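# Cap a blue stamp mid-table, then stand it far

## Task

Pick one blue cap out of the group of caps and set it down in the centre of the table, in the gap between the caps and the stamps; push a blue stamp down onto that cap so the two join; then set the joined stamp upright near the far edge of the table (large +x) and open the hand so it stands on its own.

## Robot and tools

Robot. Two arms, left_arm and right_arm, each ending in a five-finger hand; left_arm has a left hand (mirror of the right). Calibrated bases in the scene frame: left_arm at (-0.001, +0.298, +0.002) m, right_arm at (+0.031, -0.259, 0) m, both nearly unrotated. A floor post stands behind the arms. Loose objects may get an occasional small nudge from outside.

Scene frame. Origin at table-top height, midway between the nominal bases. +x points away from the robot over the table, +y toward the left arm, +z up. Image left/right do not match arm names. All printed positions (metres) and quaternions (wxyz) are in this frame and may be off by a few cm, more at long reach.

Hand point. A point fixed to the palm, 0.05 m in front of it and 0.15 m from the wrist flange along the fingers. Its +z runs along straight fingers, +y out of the palm, +x across the palm away from the thumb on the right hand but toward the thumb on the left. Straight fingertips end 0.06-0.07 m past the point along +z, lying 0.06 m behind it (-y). A bracket on the little-finger side of the wrist sticks out and can collide. Carried loads can drag the hand down or tilt it.

Row layout (used by both motion tools). Exactly 28 numbers, each in [-1, 1], always for both arms: left dx, dy, dz, rx, ry, rz; left hand little, ring, middle, index, thumb_bend, thumb_turn, force_limit, speed; then the same 14 for the right arm. The six pose numbers are offsets, not poses: measured along scene axes from that arm's Hand target at the start of the call or action, with 1.0 = 0.6 m or 180 degrees; rx, ry, rz form one rotation vector applied about the hand point. All rows in one action, and all targets in one move list, count from that same start, never from the previous row. Six zeros means nothing new for that arm. The hand numbers are absolute targets: fingers and thumb_bend -1 straight to +1 curled; thumb_turn -1 beside the palm, +1 opposite the fingers. force_limit maps -1..+1 to about 0..10 N at the fingertip (thumb motors up to 15 N). speed rises from near zero at -1 to full at +0.48 and above. There is no 'unchanged' value: to keep a hand as it is, resend the eight hand numbers of the last row actually run for it (or, before any, its hand_measured plus hand_force_limit and hand_speed).

execute_actions(actions, cameras). actions: list of actions; each action is a list of up to 15 rows, one per 1/30 s step, the final row held if fewer. cameras: list of names, ["all"], [] or null; images come only when asked or when actions is empty. An empty actions list simply reports the state with pictures.

move(target, speed, blend, blocking, cameras). target: one row or up to 15 rows, offsets as above. speed: path top speed in m/s, 0.002-2.9 (default 0.25), rotations capped at twice that in rad/s; one value or one per target. blend: corner rounding in metres for lists, 0 (default) halts at each target. blocking=false returns after about 0.5 s while motion continues. Paths are straight, do not avoid obstacles or the other arm, share one 10 s budget, and lag or overshoot more when fast. The result adds a move: line giving the ending (done, off_target, moving, held, fault) and any limits (paced = pose clipped, held = steps withheld).

wait(seconds 0-3600), stop() to brake a running move, zoom_image(camera one of cam_head_left, cam_head_right, cam_high; region [x0, y0, x1, y1] pixels, at most 504 each way, on the newest image), show_instructions() for the reference pages, finished_scene(scene 1, optional) to end irreversibly. Cameras are 896x504.

Results. Per arm: end_effector_position, end_effector_quat_wxyz, Hand target (the last commanded pose after clipping; next offsets start here), joint positions, velocities and torques, and for the hand hand_measured, hand_stopped_by (moving, target, force, stalled, fault), hand_load_n (positive when pushed open; near 0 after a lost grip), hand_force_limit, hand_speed, plus motor temperatures. Orientation commands are clipped to 32 degrees from the measured one per step. The hand often stops short of Hand target; a following execute_actions call re-requests it, otherwise add the missing distance as an offset. To stop pressing on something, command past the hand point back the other way.

Gripping. With thumb_turn at +1, thumb and fingers wrap objects about 0.035-0.065 m thick; handles down to about 0.025 m. Thumb tip against index pad can pinch light items up to about 0.08 m. For a soft grip close with speed -0.94 or lower. To grip harder raise force_limit and send a more closed target than hand_measured; to loosen send a more open one.

Avoid. Dropping anything, even slightly; releasing a moving part; fast impacts or hard presses on the table or heavy items; any object leaving the table; the arms or hands pressing on each other (never close one hand on the other's fingers). Moves close to an arm's own base can whip the elbow around. Long loads, stretched poses or pushing at unreachable poses heat motors: MOTOR HOT from 75 °C, the arm folds and idles at 90 °C, and goes limp at 100 °C. Joint limits (rad): waist -2.618 to 3.054, shoulder and elbow 0 to 3.142 (elbow straight at 2.901), wrist pitch and yaw ±1.571, wrist roll ±2.094.

Each tool is called after "Request:" by a JSON object that holds its "name" and its "arguments".

Reference images:

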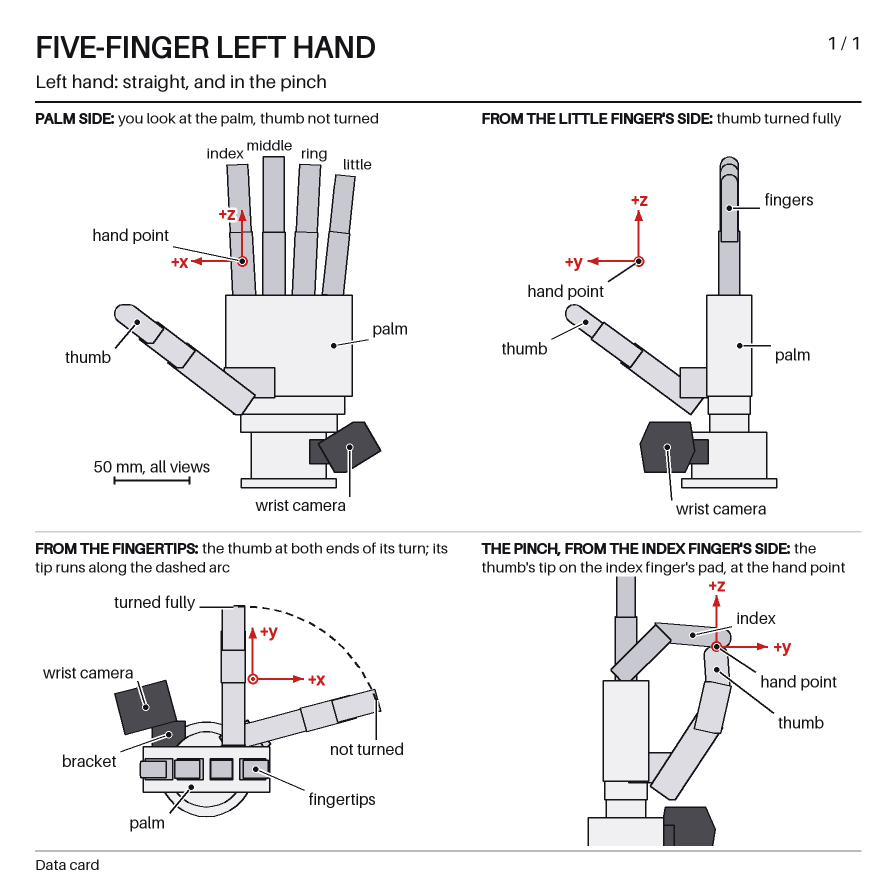

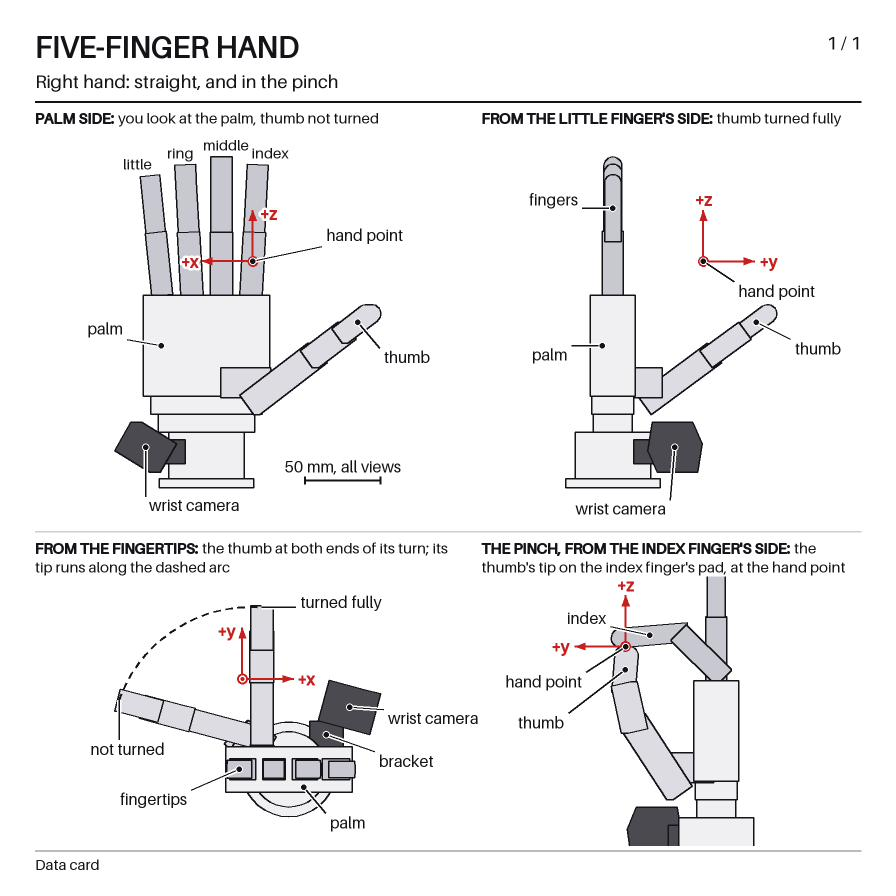

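## Session

Request:
{"name": "execute_actions", "arguments": {"actions": []}}

Scene clock: 0.00 s.
left_arm: end_effector_position=(+0.5890, +0.4447, +0.2398) hand_measured=(-1.000, -1.000, -1.000, -1.000, -1.000, -1.000) hand_load_n=(+0.0, +0.0, +0.0, +0.0, +0.0, +0.0) hand_stopped_by=(target, target, target, target, target, target) hand_force_limit=0.00 hand_speed=-0.80 end_effector_quat_wxyz=(-0.104, +0.876, +0.082, +0.463) | right_arm: end_effector_position=(+0.5395, -0.3384, +0.3598) hand_measured=(-1.000, -1.000, -1.000, -1.000, -1.000, -1.000) hand_load_n=(+0.0, +0.0, +0.0, +0.0, +0.0, +0.0) hand_stopped_by=(target, target, target, target, target, target) hand_force_limit=0.00 hand_speed=-0.80 end_effector_quat_wxyz=(+0.371, -0.566, +0.645, -0.355)
Joint positions: left_arm=[0.376 1.95 1.72 -0.352 0.038 -1.419] | right_arm=[-0.288 2.07 2.671 -1.107 -0.221 -0.033]
Joint velocities: within noise
Joint torques (N m): no reading
Motor temperatures (°C): left_arm=[32 30 37 42 30 28] | right_arm=[34 30 29 39 31 31]
Heat: left arm: 42 °C; right arm: 39 °C.
Hand target: left_arm +0.5894, +0.4449, +0.2414; -0.104, +0.875, +0.082, +0.465 | right_arm +0.5403, -0.3387, +0.3535; +0.367, -0.568, +0.649, -0.348

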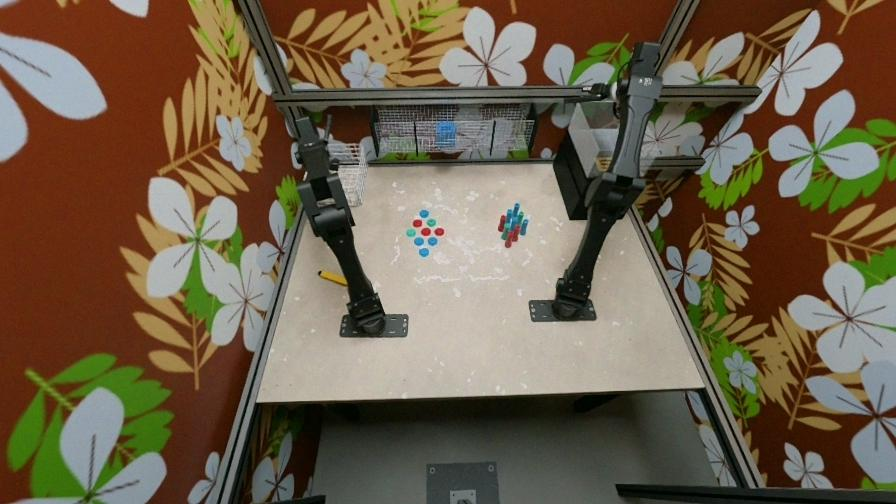

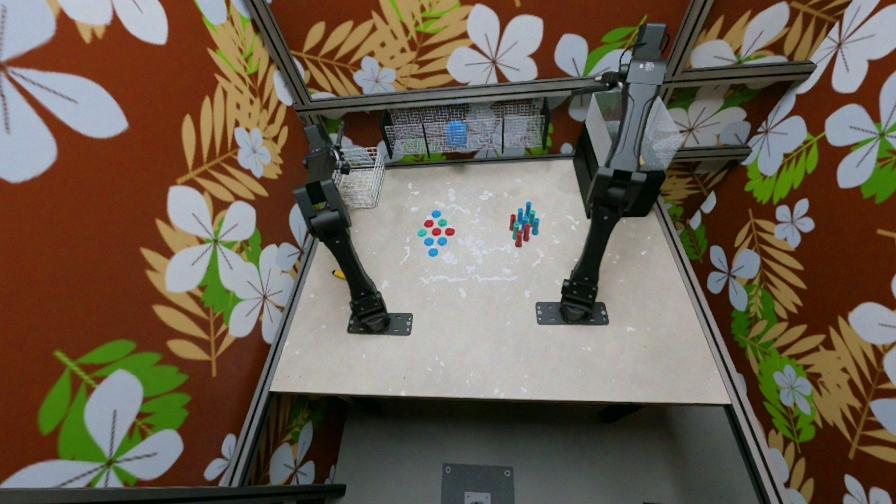

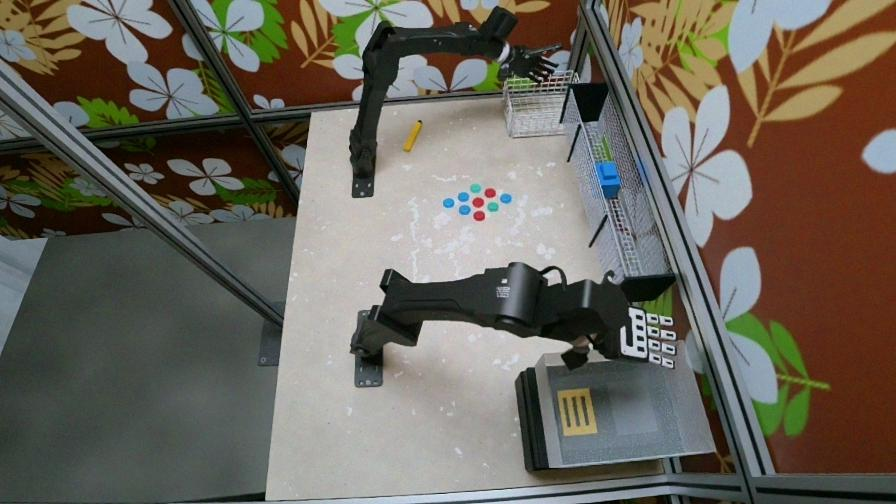

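Request:
{"name": "zoom_image", "arguments": {"camera": "cam_head_left", "region": [380, 180, 560, 280]}}

Request:
{"name": "zoom_image", "arguments": {"camera": "cam_head_right", "region": [390, 180, 570, 280]}}

Request:
{"name": "zoom_image", "arguments": {"camera": "cam_high", "region": [400, 160, 580, 260]}}

Scaled by 2.800 from the camera's image (finer frame: 1280x720).

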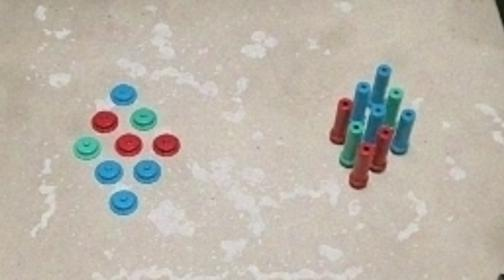

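Scaled by 2.800 from the camera's image (finer frame: 1280x720).

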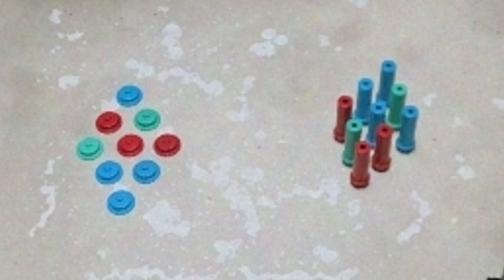

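Scaled by 2.800 from the camera's image (finer frame: 1280x720).

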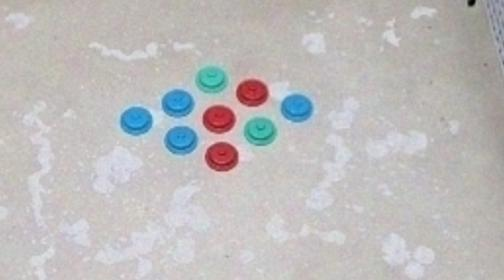

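Request:
{"name": "zoom_image", "arguments": {"camera": "cam_head_left", "region": [400, 205, 450, 260]}}

Request:
{"name": "zoom_image", "arguments": {"camera": "cam_head_left", "region": [490, 200, 540, 255]}}

Request:
{"name": "zoom_image", "arguments": {"camera": "cam_high", "region": [440, 180, 520, 225]}}

Scaled by 9.164 from the camera's image (finer frame: 1280x720).

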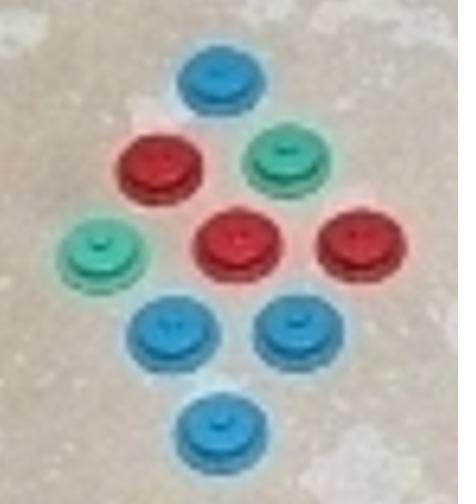

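Scaled by 9.164 from the camera's image (finer frame: 1280x720).

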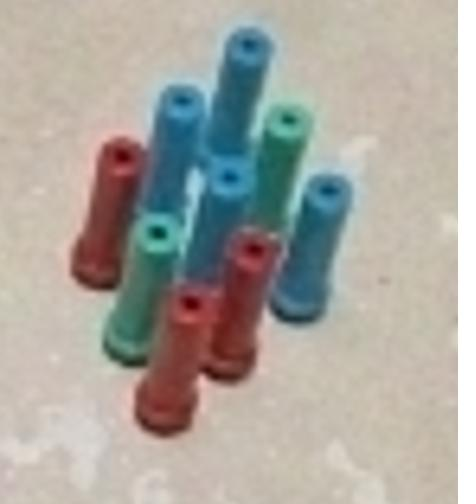

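Scaled by 6.300 from the camera's image (finer frame: 1280x720).

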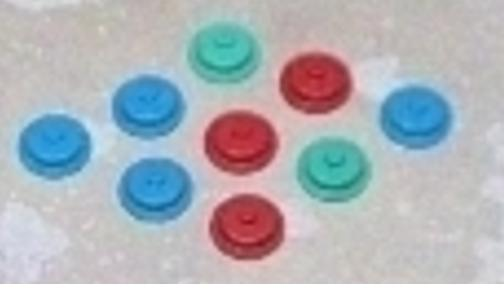

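Request:
{"name": "move", "arguments": {"target": [[-0.4, -0.15, 0.08, 0.3, -0.05, -0.13, -1, -1, -1, -0.3, -0.4, 1, -0.4, 0, -0.3, 0.0, 0.0, -0.032, -0.162, 0.02, -1, -1, -1, -0.3, -0.4, 1, -0.4, 0], [-0.5657, -0.2415, 0.0143, 0.471, -0.08, -0.213, -1, -1, -1, -0.3, -0.4, 1, -0.4, 0, -0.484, 0.0, -0.1725, -0.032, -0.162, 0.02, -1, -1, -1, -0.3, -0.4, 1, -0.4, 0]], "blend": [0.05, 0], "cameras": ["all"]}}

Scene clock: 11.23 s.
left_arm: end_effector_position=(+0.2516, +0.3000, +0.2562) hand_measured=(-1.000, -1.000, -1.000, -0.300, -0.400, +1.000) hand_load_n=(+0.0, +0.0, +0.0, +0.0, +0.0, +0.0) hand_stopped_by=(target, target, target, target, target, target) hand_force_limit=-0.40 hand_speed=0.00 end_effector_quat_wxyz=(+0.502, -0.499, +0.496, -0.503) | right_arm: end_effector_position=(+0.2511, -0.3407, +0.2566) hand_measured=(-1.000, -1.000, -1.000, -0.300, -0.400, +1.000) hand_load_n=(+0.0, +0.0, -0.5, +0.0, +0.0, +0.0) hand_stopped_by=(target, target, target, target, target, target) hand_force_limit=-0.40 hand_speed=0.00 end_effector_quat_wxyz=(+0.496, -0.502, +0.497, -0.504)
Joint positions: left_arm=[0.513 0.299 0.535 -0.225 0.494 -0.009] | right_arm=[-1.344 0.551 0.553 0.002 -1.348 -0.01]
Joint torques (N m): left_arm=[0.81 0.96 5.56 1.56 0.12 0.1] | right_arm=[-0.5 1.01 4.44 1.13 -0.1 0.1]
Heat: left arm: 44 °C; right arm: 41 °C.
Hand target: left_arm +0.2500, +0.3000, +0.2499; +0.500, -0.499, +0.500, -0.500 | right_arm +0.2499, -0.3387, +0.2500; +0.501, -0.499, +0.500, -0.500
Off the commanded pose: left_arm 0.006 m, 1 deg | right_arm 0.007 m, 1 deg.
move: done

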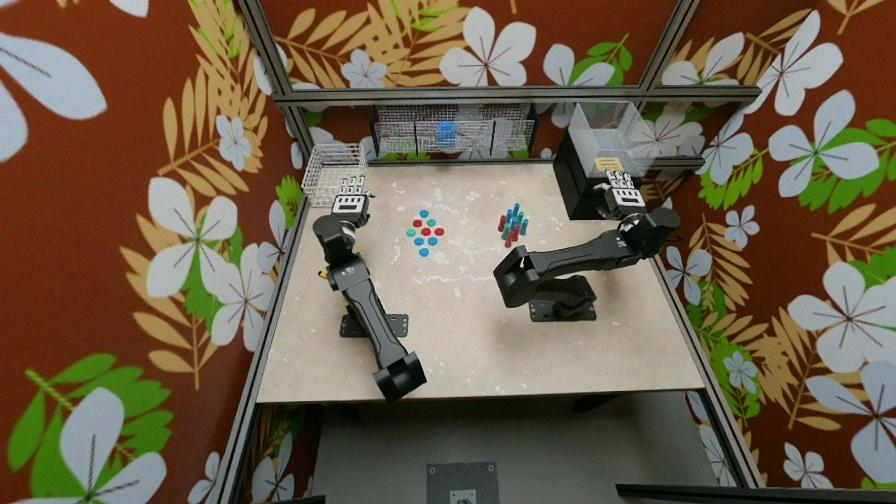

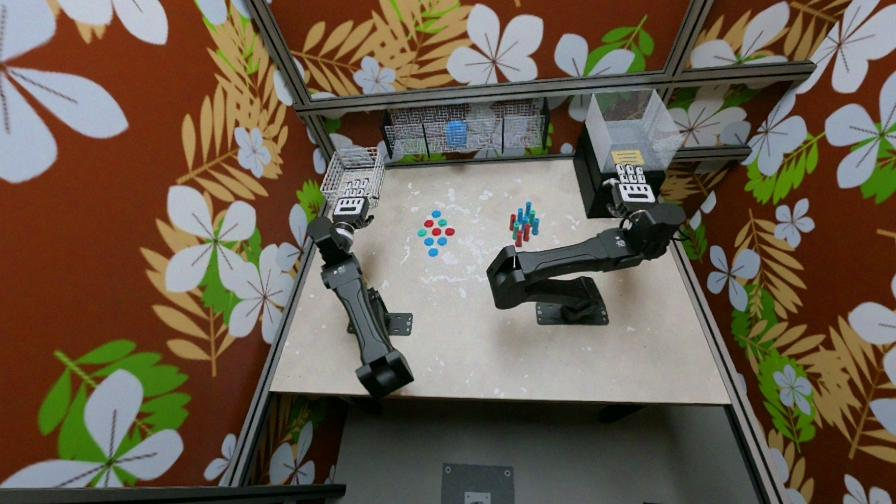

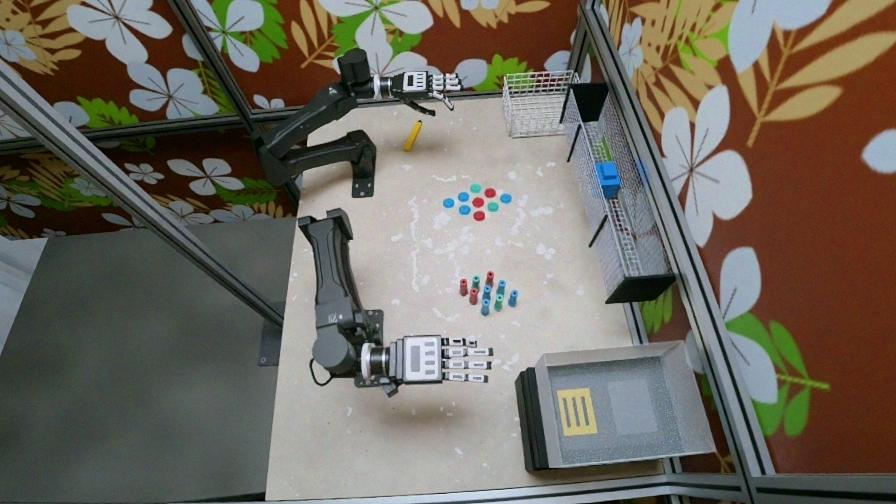

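Request:
{"name": "zoom_image", "arguments": {"camera": "cam_high", "region": [440, 260, 540, 325]}}

Request:
{"name": "zoom_image", "arguments": {"camera": "cam_head_left", "region": [280, 160, 480, 270]}}

Request:
{"name": "zoom_image", "arguments": {"camera": "cam_high", "region": [360, 320, 520, 410]}}

Scaled by 5.040 from the camera's image (finer frame: 1280x720).

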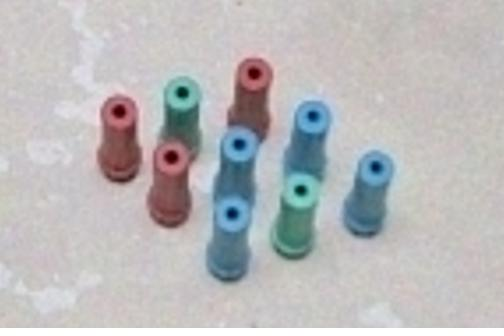

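Scaled by 2.520 from the camera's image (finer frame: 1280x720).

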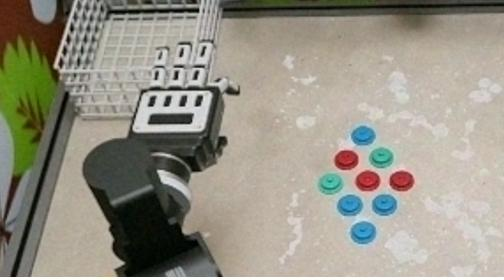

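Scaled by 3.150 from the camera's image (finer frame: 1280x720).

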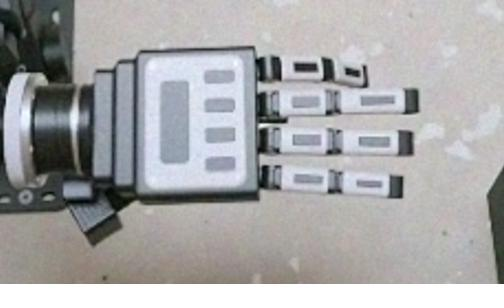

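Request:
{"name": "move", "arguments": {"target": [[0,0,0,0,0,0, -1, -1, -1, -0.3, -0.4, 1, -0.4, 0, 0.2167, 0.0, 0.0, 0,0,0, -1, -1, -1, -0.3, -0.4, 1, -0.4, 0], [0,0,0,0,0,0, -1, -1, -1, -0.3, -0.4, 1, -0.4, 0, 0.0835, 0.131, -0.2, -0.0116, 0.0434, 0.1664, -1, -1, -1, -0.3, -0.4, 1, -0.4, 0]], "blend": [0.05, 0], "cameras": ["all"]}}

Scene clock: 15.00 s.
left_arm: end_effector_position=(+0.2516, +0.2998, +0.2561) hand_measured=(-1.000, -1.000, -1.000, -0.300, -0.400, +1.000) hand_load_n=(+0.0, +0.0, +0.0, +0.0, +0.0, +0.0) hand_stopped_by=(target, target, target, target, target, target) hand_force_limit=-0.40 hand_speed=0.00 end_effector_quat_wxyz=(+0.502, -0.499, +0.496, -0.503) | right_arm: end_effector_position=(+0.3002, -0.2602, +0.1291) hand_measured=(-1.000, -1.000, -1.000, -0.300, -0.400, +1.000) hand_load_n=(+0.0, +0.0, +0.0, +0.0, +0.0, +0.0) hand_stopped_by=(target, target, target, target, target, target) hand_force_limit=-0.40 hand_speed=0.00 end_effector_quat_wxyz=(-0.567, +0.652, -0.377, +0.333)
Joint positions: left_arm=[0.513 0.299 0.535 -0.225 0.495 -0.009] | right_arm=[-0.762 0.958 0.366 0.142 -1.254 -0.436]
Joint torques (N m): left_arm=[0.84 0.99 5.57 1.56 0.12 0.1] | right_arm=[-0.14 -0.03 7.47 0.91 -0.4 -0.13]
Heat: left arm: 44 °C; right arm: 41 °C.
Hand target: left_arm +0.2500, +0.3000, +0.2499; +0.500, -0.499, +0.500, -0.500 | right_arm +0.3000, -0.2601, +0.1299; -0.569, +0.653, -0.378, +0.328
Off the commanded pose: left_arm 0.006 m, 1 deg | right_arm 0.001 m, 1 deg.
move: done

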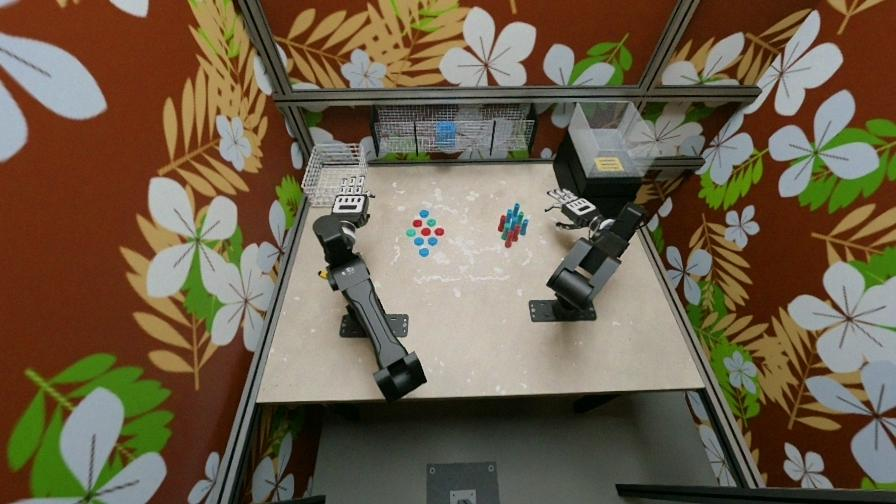

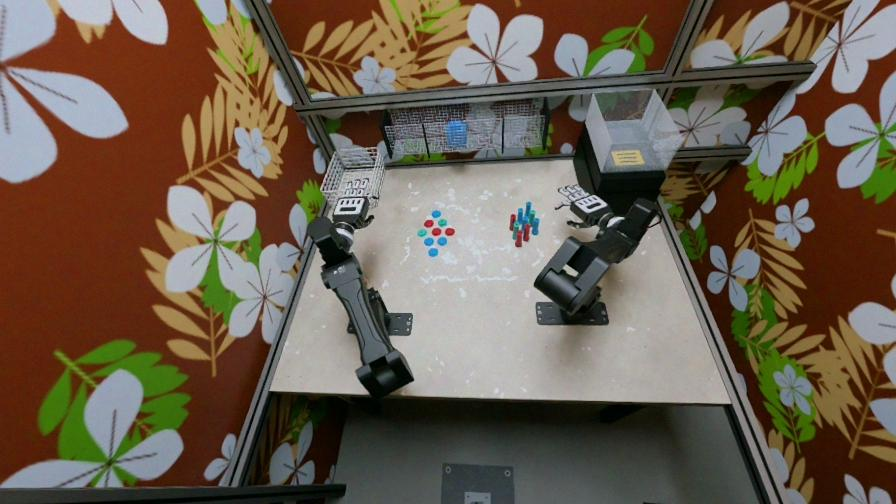

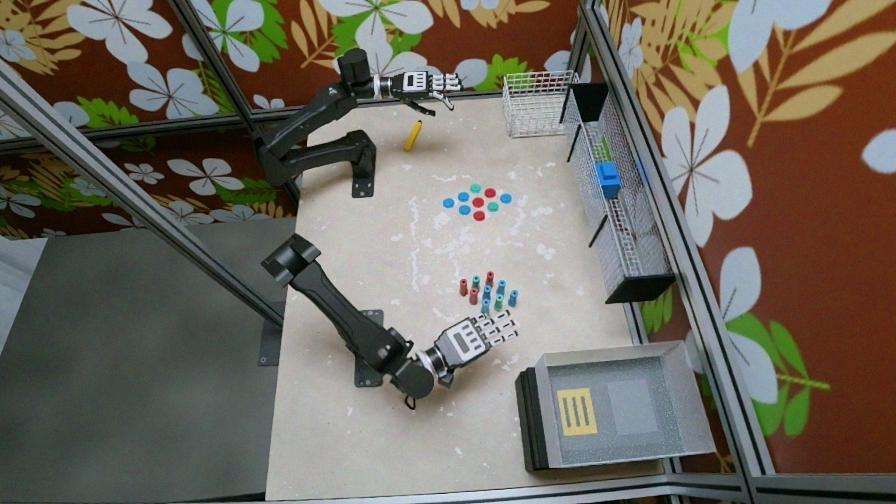

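Request:
{"name": "move", "arguments": {"target": [[0,-0.2333,-0.2,0.0233,0.0403,-0.3329, -1, -1, -1, -0.3, -0.4, 1, -0.4, 0, 0,0,0, 0,0,0, -1, -1, -1, -0.3, -0.4, 1, -0.4, 0]], "cameras": ["all"]}}

Scene clock: 20.17 s.
left_arm: end_effector_position=(+0.2476, +0.1622, +0.1250) hand_measured=(-1.000, -1.000, -1.000, -0.300, -0.400, +1.000) hand_load_n=(+0.0, +0.0, -0.5, +0.0, +0.0, +0.0) hand_stopped_by=(target, target, target, target, target, target) hand_force_limit=-0.40 hand_speed=0.00 end_effector_quat_wxyz=(+0.166, -0.212, +0.728, -0.631) | right_arm: end_effector_position=(+0.3002, -0.2601, +0.1290) hand_measured=(-1.000, -1.000, -1.000, -0.300, -0.400, +1.000) hand_load_n=(+0.0, +0.0, +0.0, +0.0, +0.0, +0.0) hand_stopped_by=(target, target, target, target, target, target) hand_force_limit=-0.40 hand_speed=0.00 end_effector_quat_wxyz=(-0.567, +0.652, -0.377, +0.333)
Joint positions: left_arm=[0.215 1.055 0.378 0.253 1.199 0.373] | right_arm=[-0.762 0.958 0.366 0.141 -1.254 -0.437]
Joint torques (N m): left_arm=[-0.87 -1.21 7.72 1.36 0.45 0.05] | right_arm=[-0.14 -0.05 7.5 0.91 -0.4 -0.13]
Heat: left arm: 44 °C; right arm: 42 °C.
Hand target: left_arm +0.2500, +0.1601, +0.1300; +0.170, -0.195, +0.729, -0.634 | right_arm +0.3000, -0.2601, +0.1299; -0.569, +0.653, -0.378, +0.328
Off the commanded pose: left_arm 0.006 m, 2 deg | right_arm 0.001 m, 1 deg.
move: done

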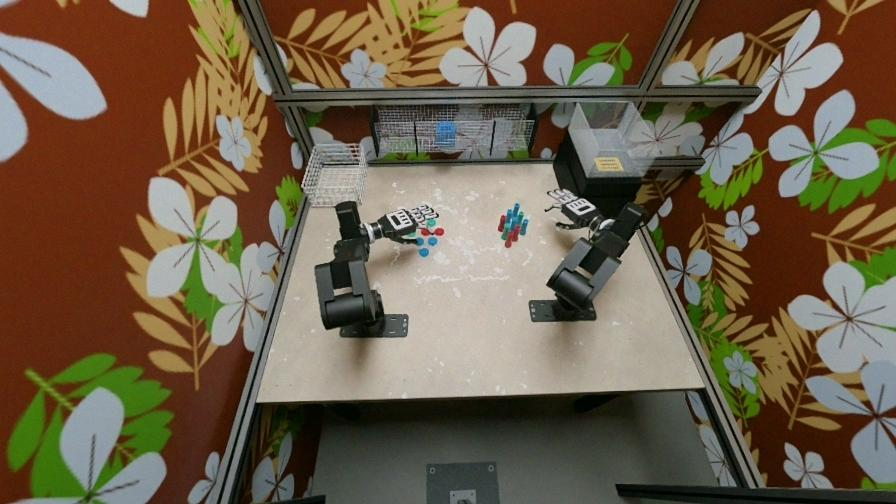

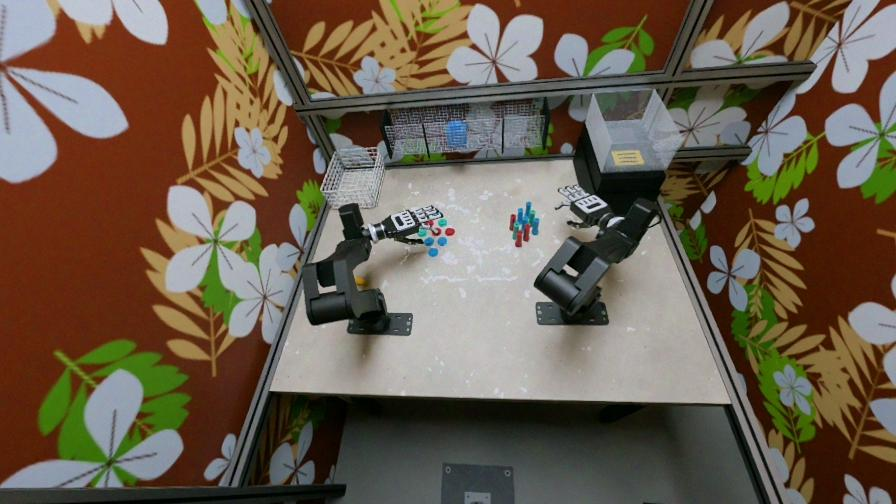

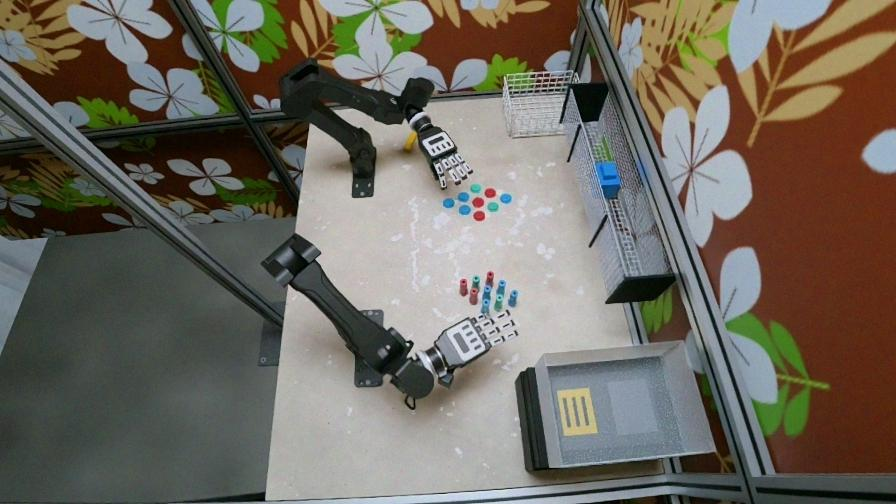

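Request:
{"name": "zoom_image", "arguments": {"camera": "cam_head_left", "region": [360, 190, 460, 270]}}

Request:
{"name": "zoom_image", "arguments": {"camera": "cam_high", "region": [400, 120, 530, 230]}}

Request:
{"name": "zoom_image", "arguments": {"camera": "cam_head_right", "region": [370, 190, 470, 270]}}

Scaled by 5.040 from the camera's image (finer frame: 1280x720).

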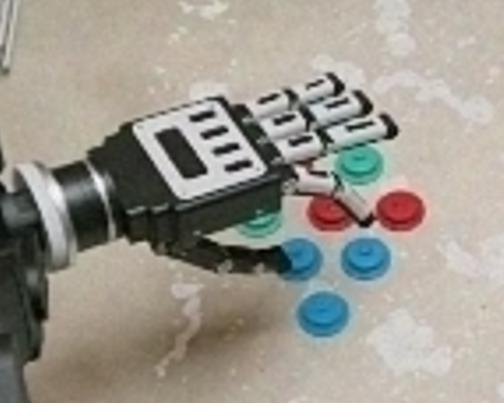

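Scaled by 3.877 from the camera's image (finer frame: 1280x720).

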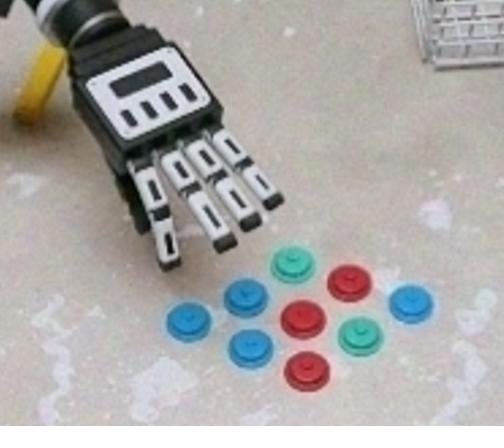

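Scaled by 5.040 from the camera's image (finer frame: 1280x720).

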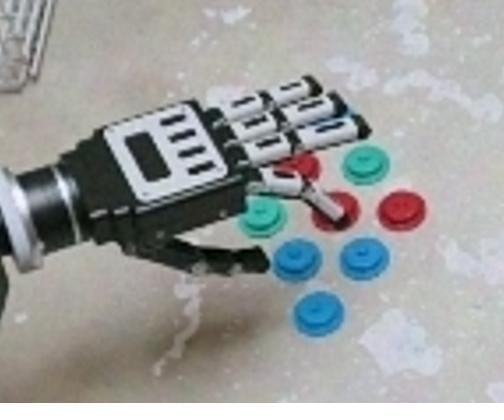

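Request:
{"name": "move", "arguments": {"target": [[0.0333,0.0083,-0.1167,0.0337,0.01945,0, -1, -1, -1, -0.4, -0.1, 1, -0.4, 0, 0,0,0, 0,0,0, -1, -1, -1, -0.3, -0.4, 1, -0.4, 0]], "cameras": ["all"]}}

Request:
{"name": "zoom_image", "arguments": {"camera": "cam_head_left", "region": [380, 205, 450, 265]}}

Request:
{"name": "zoom_image", "arguments": {"camera": "cam_high", "region": [420, 160, 520, 230]}}

Request:
{"name": "zoom_image", "arguments": {"camera": "cam_head_right", "region": [390, 205, 460, 265]}}

Scene clock: 23.03 s.
left_arm: end_effector_position=(+0.2642, +0.1652, +0.0598) hand_measured=(-1.000, -1.000, -1.000, -0.400, -0.100, +1.000) hand_load_n=(+0.0, +0.0, +0.0, +0.0, +0.0, +0.0) hand_stopped_by=(target, target, target, target, target, target) hand_force_limit=-0.40 hand_speed=0.00 end_effector_quat_wxyz=(+0.150, -0.212, +0.764, -0.591) | right_arm: end_effector_position=(+0.3002, -0.2601, +0.1290) hand_measured=(-1.000, -1.000, -1.000, -0.300, -0.400, +1.000) hand_load_n=(+0.0, +0.0, +0.0, +0.0, +0.0, +0.0) hand_stopped_by=(target, target, target, target, target, target) hand_force_limit=-0.40 hand_speed=0.00 end_effector_quat_wxyz=(-0.567, +0.652, -0.377, +0.333)
Joint positions: left_arm=[0.168 1.345 0.385 0.324 1.124 0.566] | right_arm=[-0.762 0.958 0.366 0.141 -1.254 -0.437]
Joint torques (N m): left_arm=[-0.87 -2.37 6.63 1.34 0.35 0.09] | right_arm=[-0.14 -0.05 7.5 0.91 -0.4 -0.12]
Heat: left arm: 44 °C; right arm: 42 °C.
Hand target: left_arm +0.2700, +0.1650, +0.0599; +0.158, -0.205, +0.766, -0.588 | right_arm +0.3000, -0.2601, +0.1299; -0.569, +0.653, -0.378, +0.328
Off the commanded pose: left_arm 0.006 m, 1 deg | right_arm 0.001 m, 1 deg.
move: done

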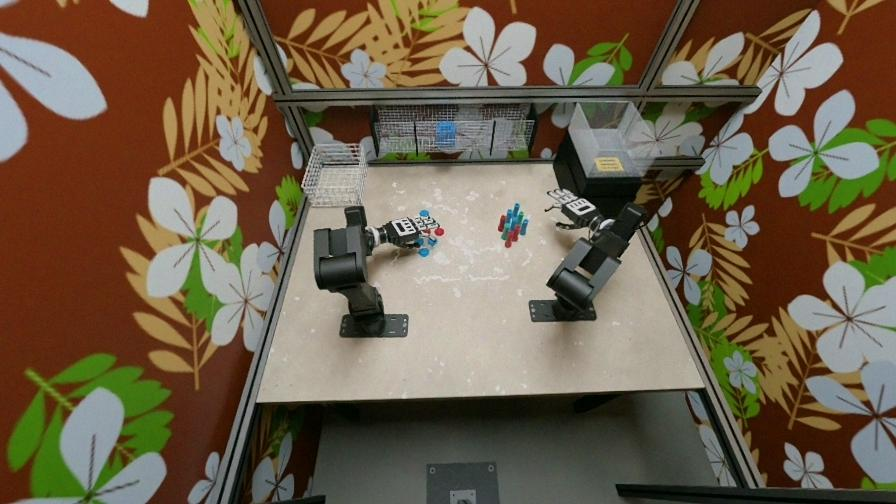

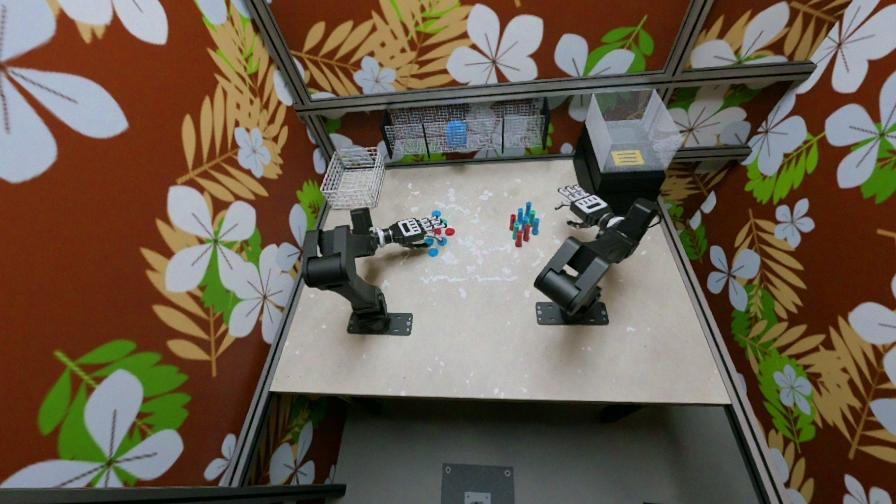

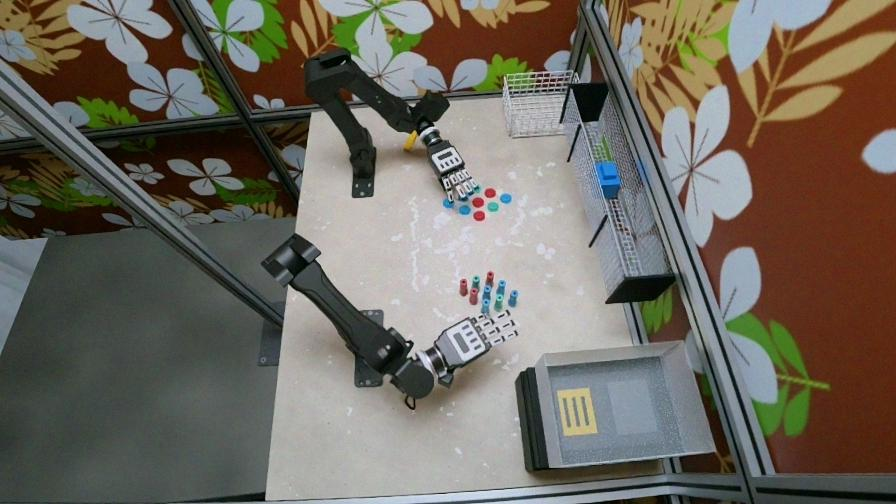

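Scaled by 7.200 from the camera's image (finer frame: 1280x720).

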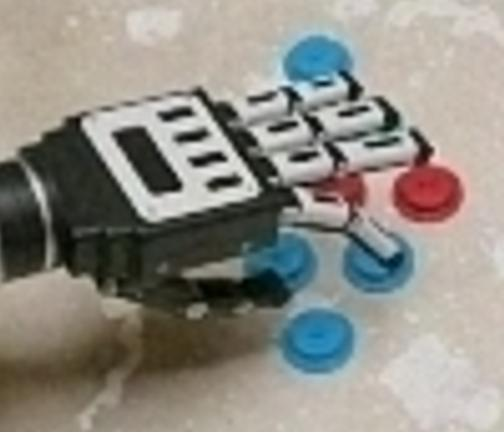

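Scaled by 5.040 from the camera's image (finer frame: 1280x720).

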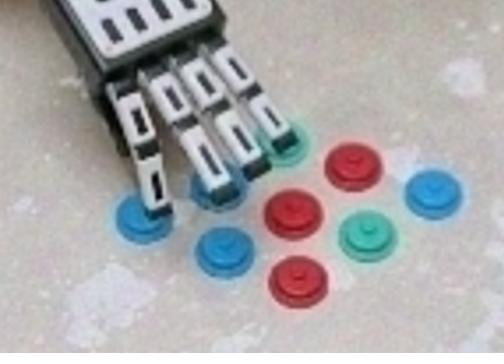

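Scaled by 7.200 from the camera's image (finer frame: 1280x720).

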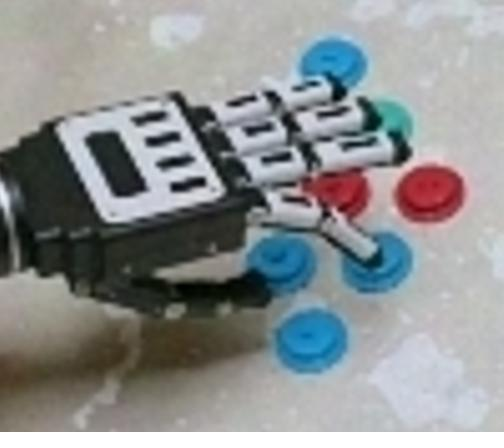

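Request:
{"name": "move", "arguments": {"target": [[0.015,0.0,-0.0583,0,0,0, -1, -1, -1, -0.4, -0.1, 1, -0.4, 0, 0,0,0, 0,0,0, -1, -1, -1, -0.3, -0.4, 1, -0.4, 0]], "speed": 0.1, "cameras": ["all"]}}

Request:
{"name": "zoom_image", "arguments": {"camera": "cam_head_left", "region": [400, 225, 450, 265]}}

Request:
{"name": "zoom_image", "arguments": {"camera": "cam_high", "region": [430, 175, 490, 225]}}

Request:
{"name": "zoom_image", "arguments": {"camera": "cam_head_right", "region": [410, 225, 460, 265]}}

Scene clock: 25.53 s.
left_arm: end_effector_position=(+0.2827, +0.1673, +0.0310) hand_measured=(-1.000, -1.000, -1.000, -0.400, -0.100, +1.000) hand_load_n=(+0.0, +0.0, +0.0, +0.0, +0.0, -0.5) hand_stopped_by=(target, target, target, target, target, target) hand_force_limit=-0.40 hand_speed=0.00 end_effector_quat_wxyz=(+0.165, -0.198, +0.765, -0.590) | right_arm: end_effector_position=(+0.3002, -0.2601, +0.1290) hand_measured=(-1.000, -1.000, -1.000, -0.300, -0.400, +1.000) hand_load_n=(+0.0, +0.0, +0.0, +0.0, +0.0, +0.0) hand_stopped_by=(target, target, target, target, target, target) hand_force_limit=-0.40 hand_speed=0.00 end_effector_quat_wxyz=(-0.567, +0.652, -0.377, +0.333)
Joint positions: left_arm=[0.162 1.553 0.372 0.576 1.117 0.577] | right_arm=[-0.762 0.958 0.366 0.141 -1.254 -0.437]
Joint torques (N m): left_arm=[-0.79 -3.12 3.88 1.36 0.35 -0.11] | right_arm=[-0.14 -0.03 7.49 0.9 -0.41 -0.13]
Heat: left arm: 44 °C; right arm: 42 °C.
Hand target: left_arm +0.2789, +0.1650, +0.0249; +0.158, -0.205, +0.766, -0.588 | right_arm +0.3000, -0.2601, +0.1299; -0.569, +0.653, -0.378, +0.328
Off the commanded pose: left_arm 0.007 m, 1 deg | right_arm 0.001 m, 1 deg.
move: done

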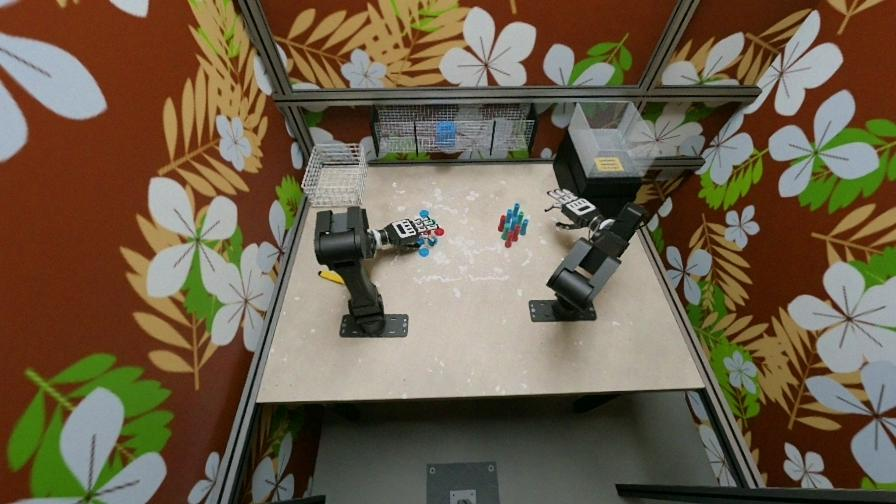

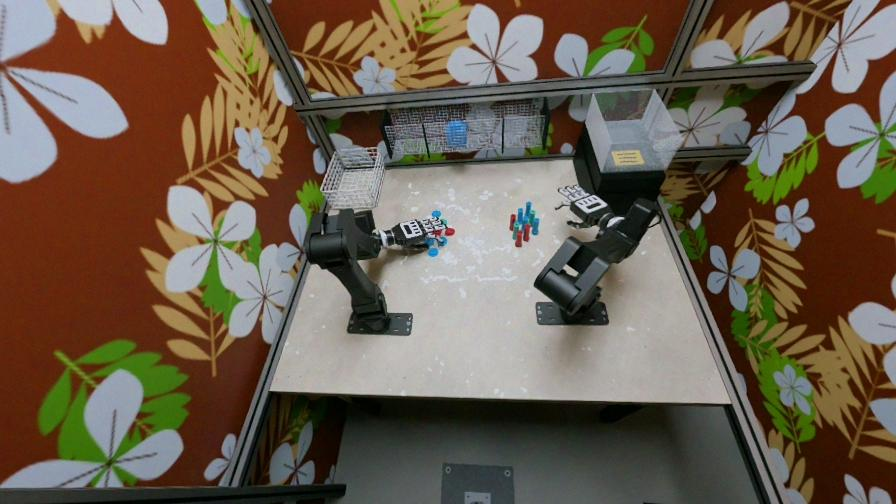

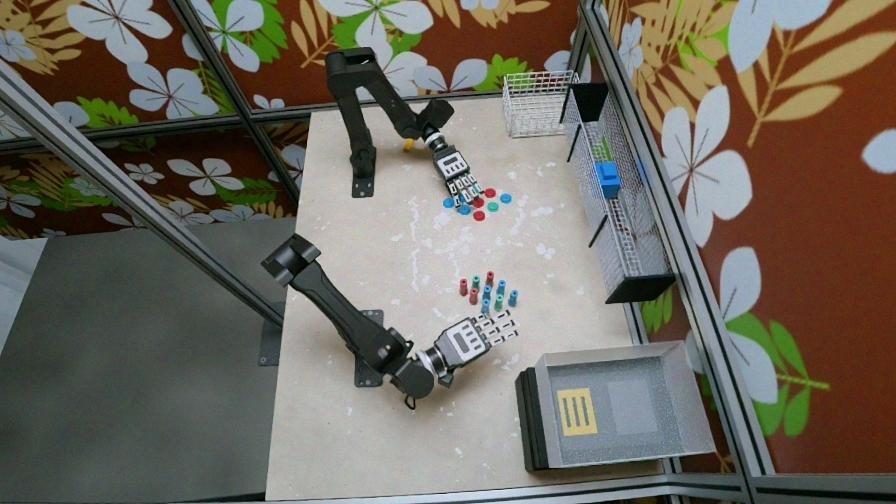

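Scaled by 10.080 from the camera's image (finer frame: 1280x720).

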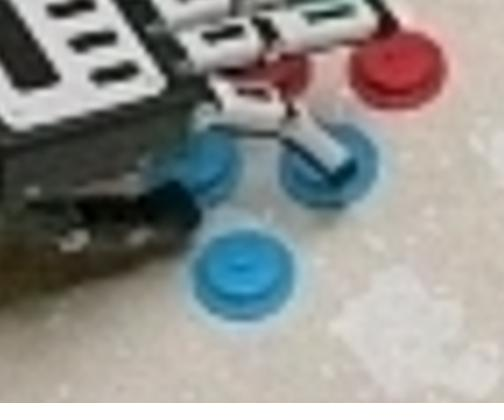

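Scaled by 8.400 from the camera's image (finer frame: 1280x720).

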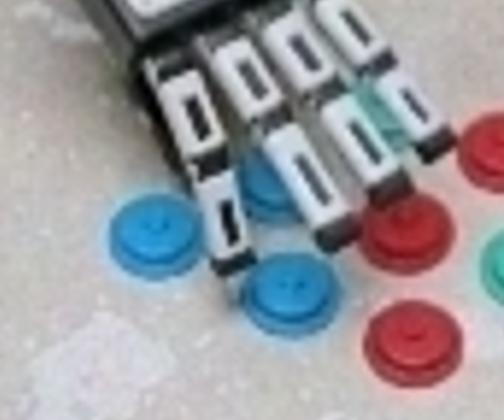

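Scaled by 10.080 from the camera's image (finer frame: 1280x720).

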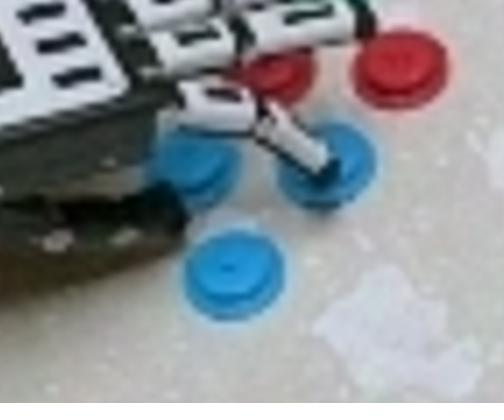

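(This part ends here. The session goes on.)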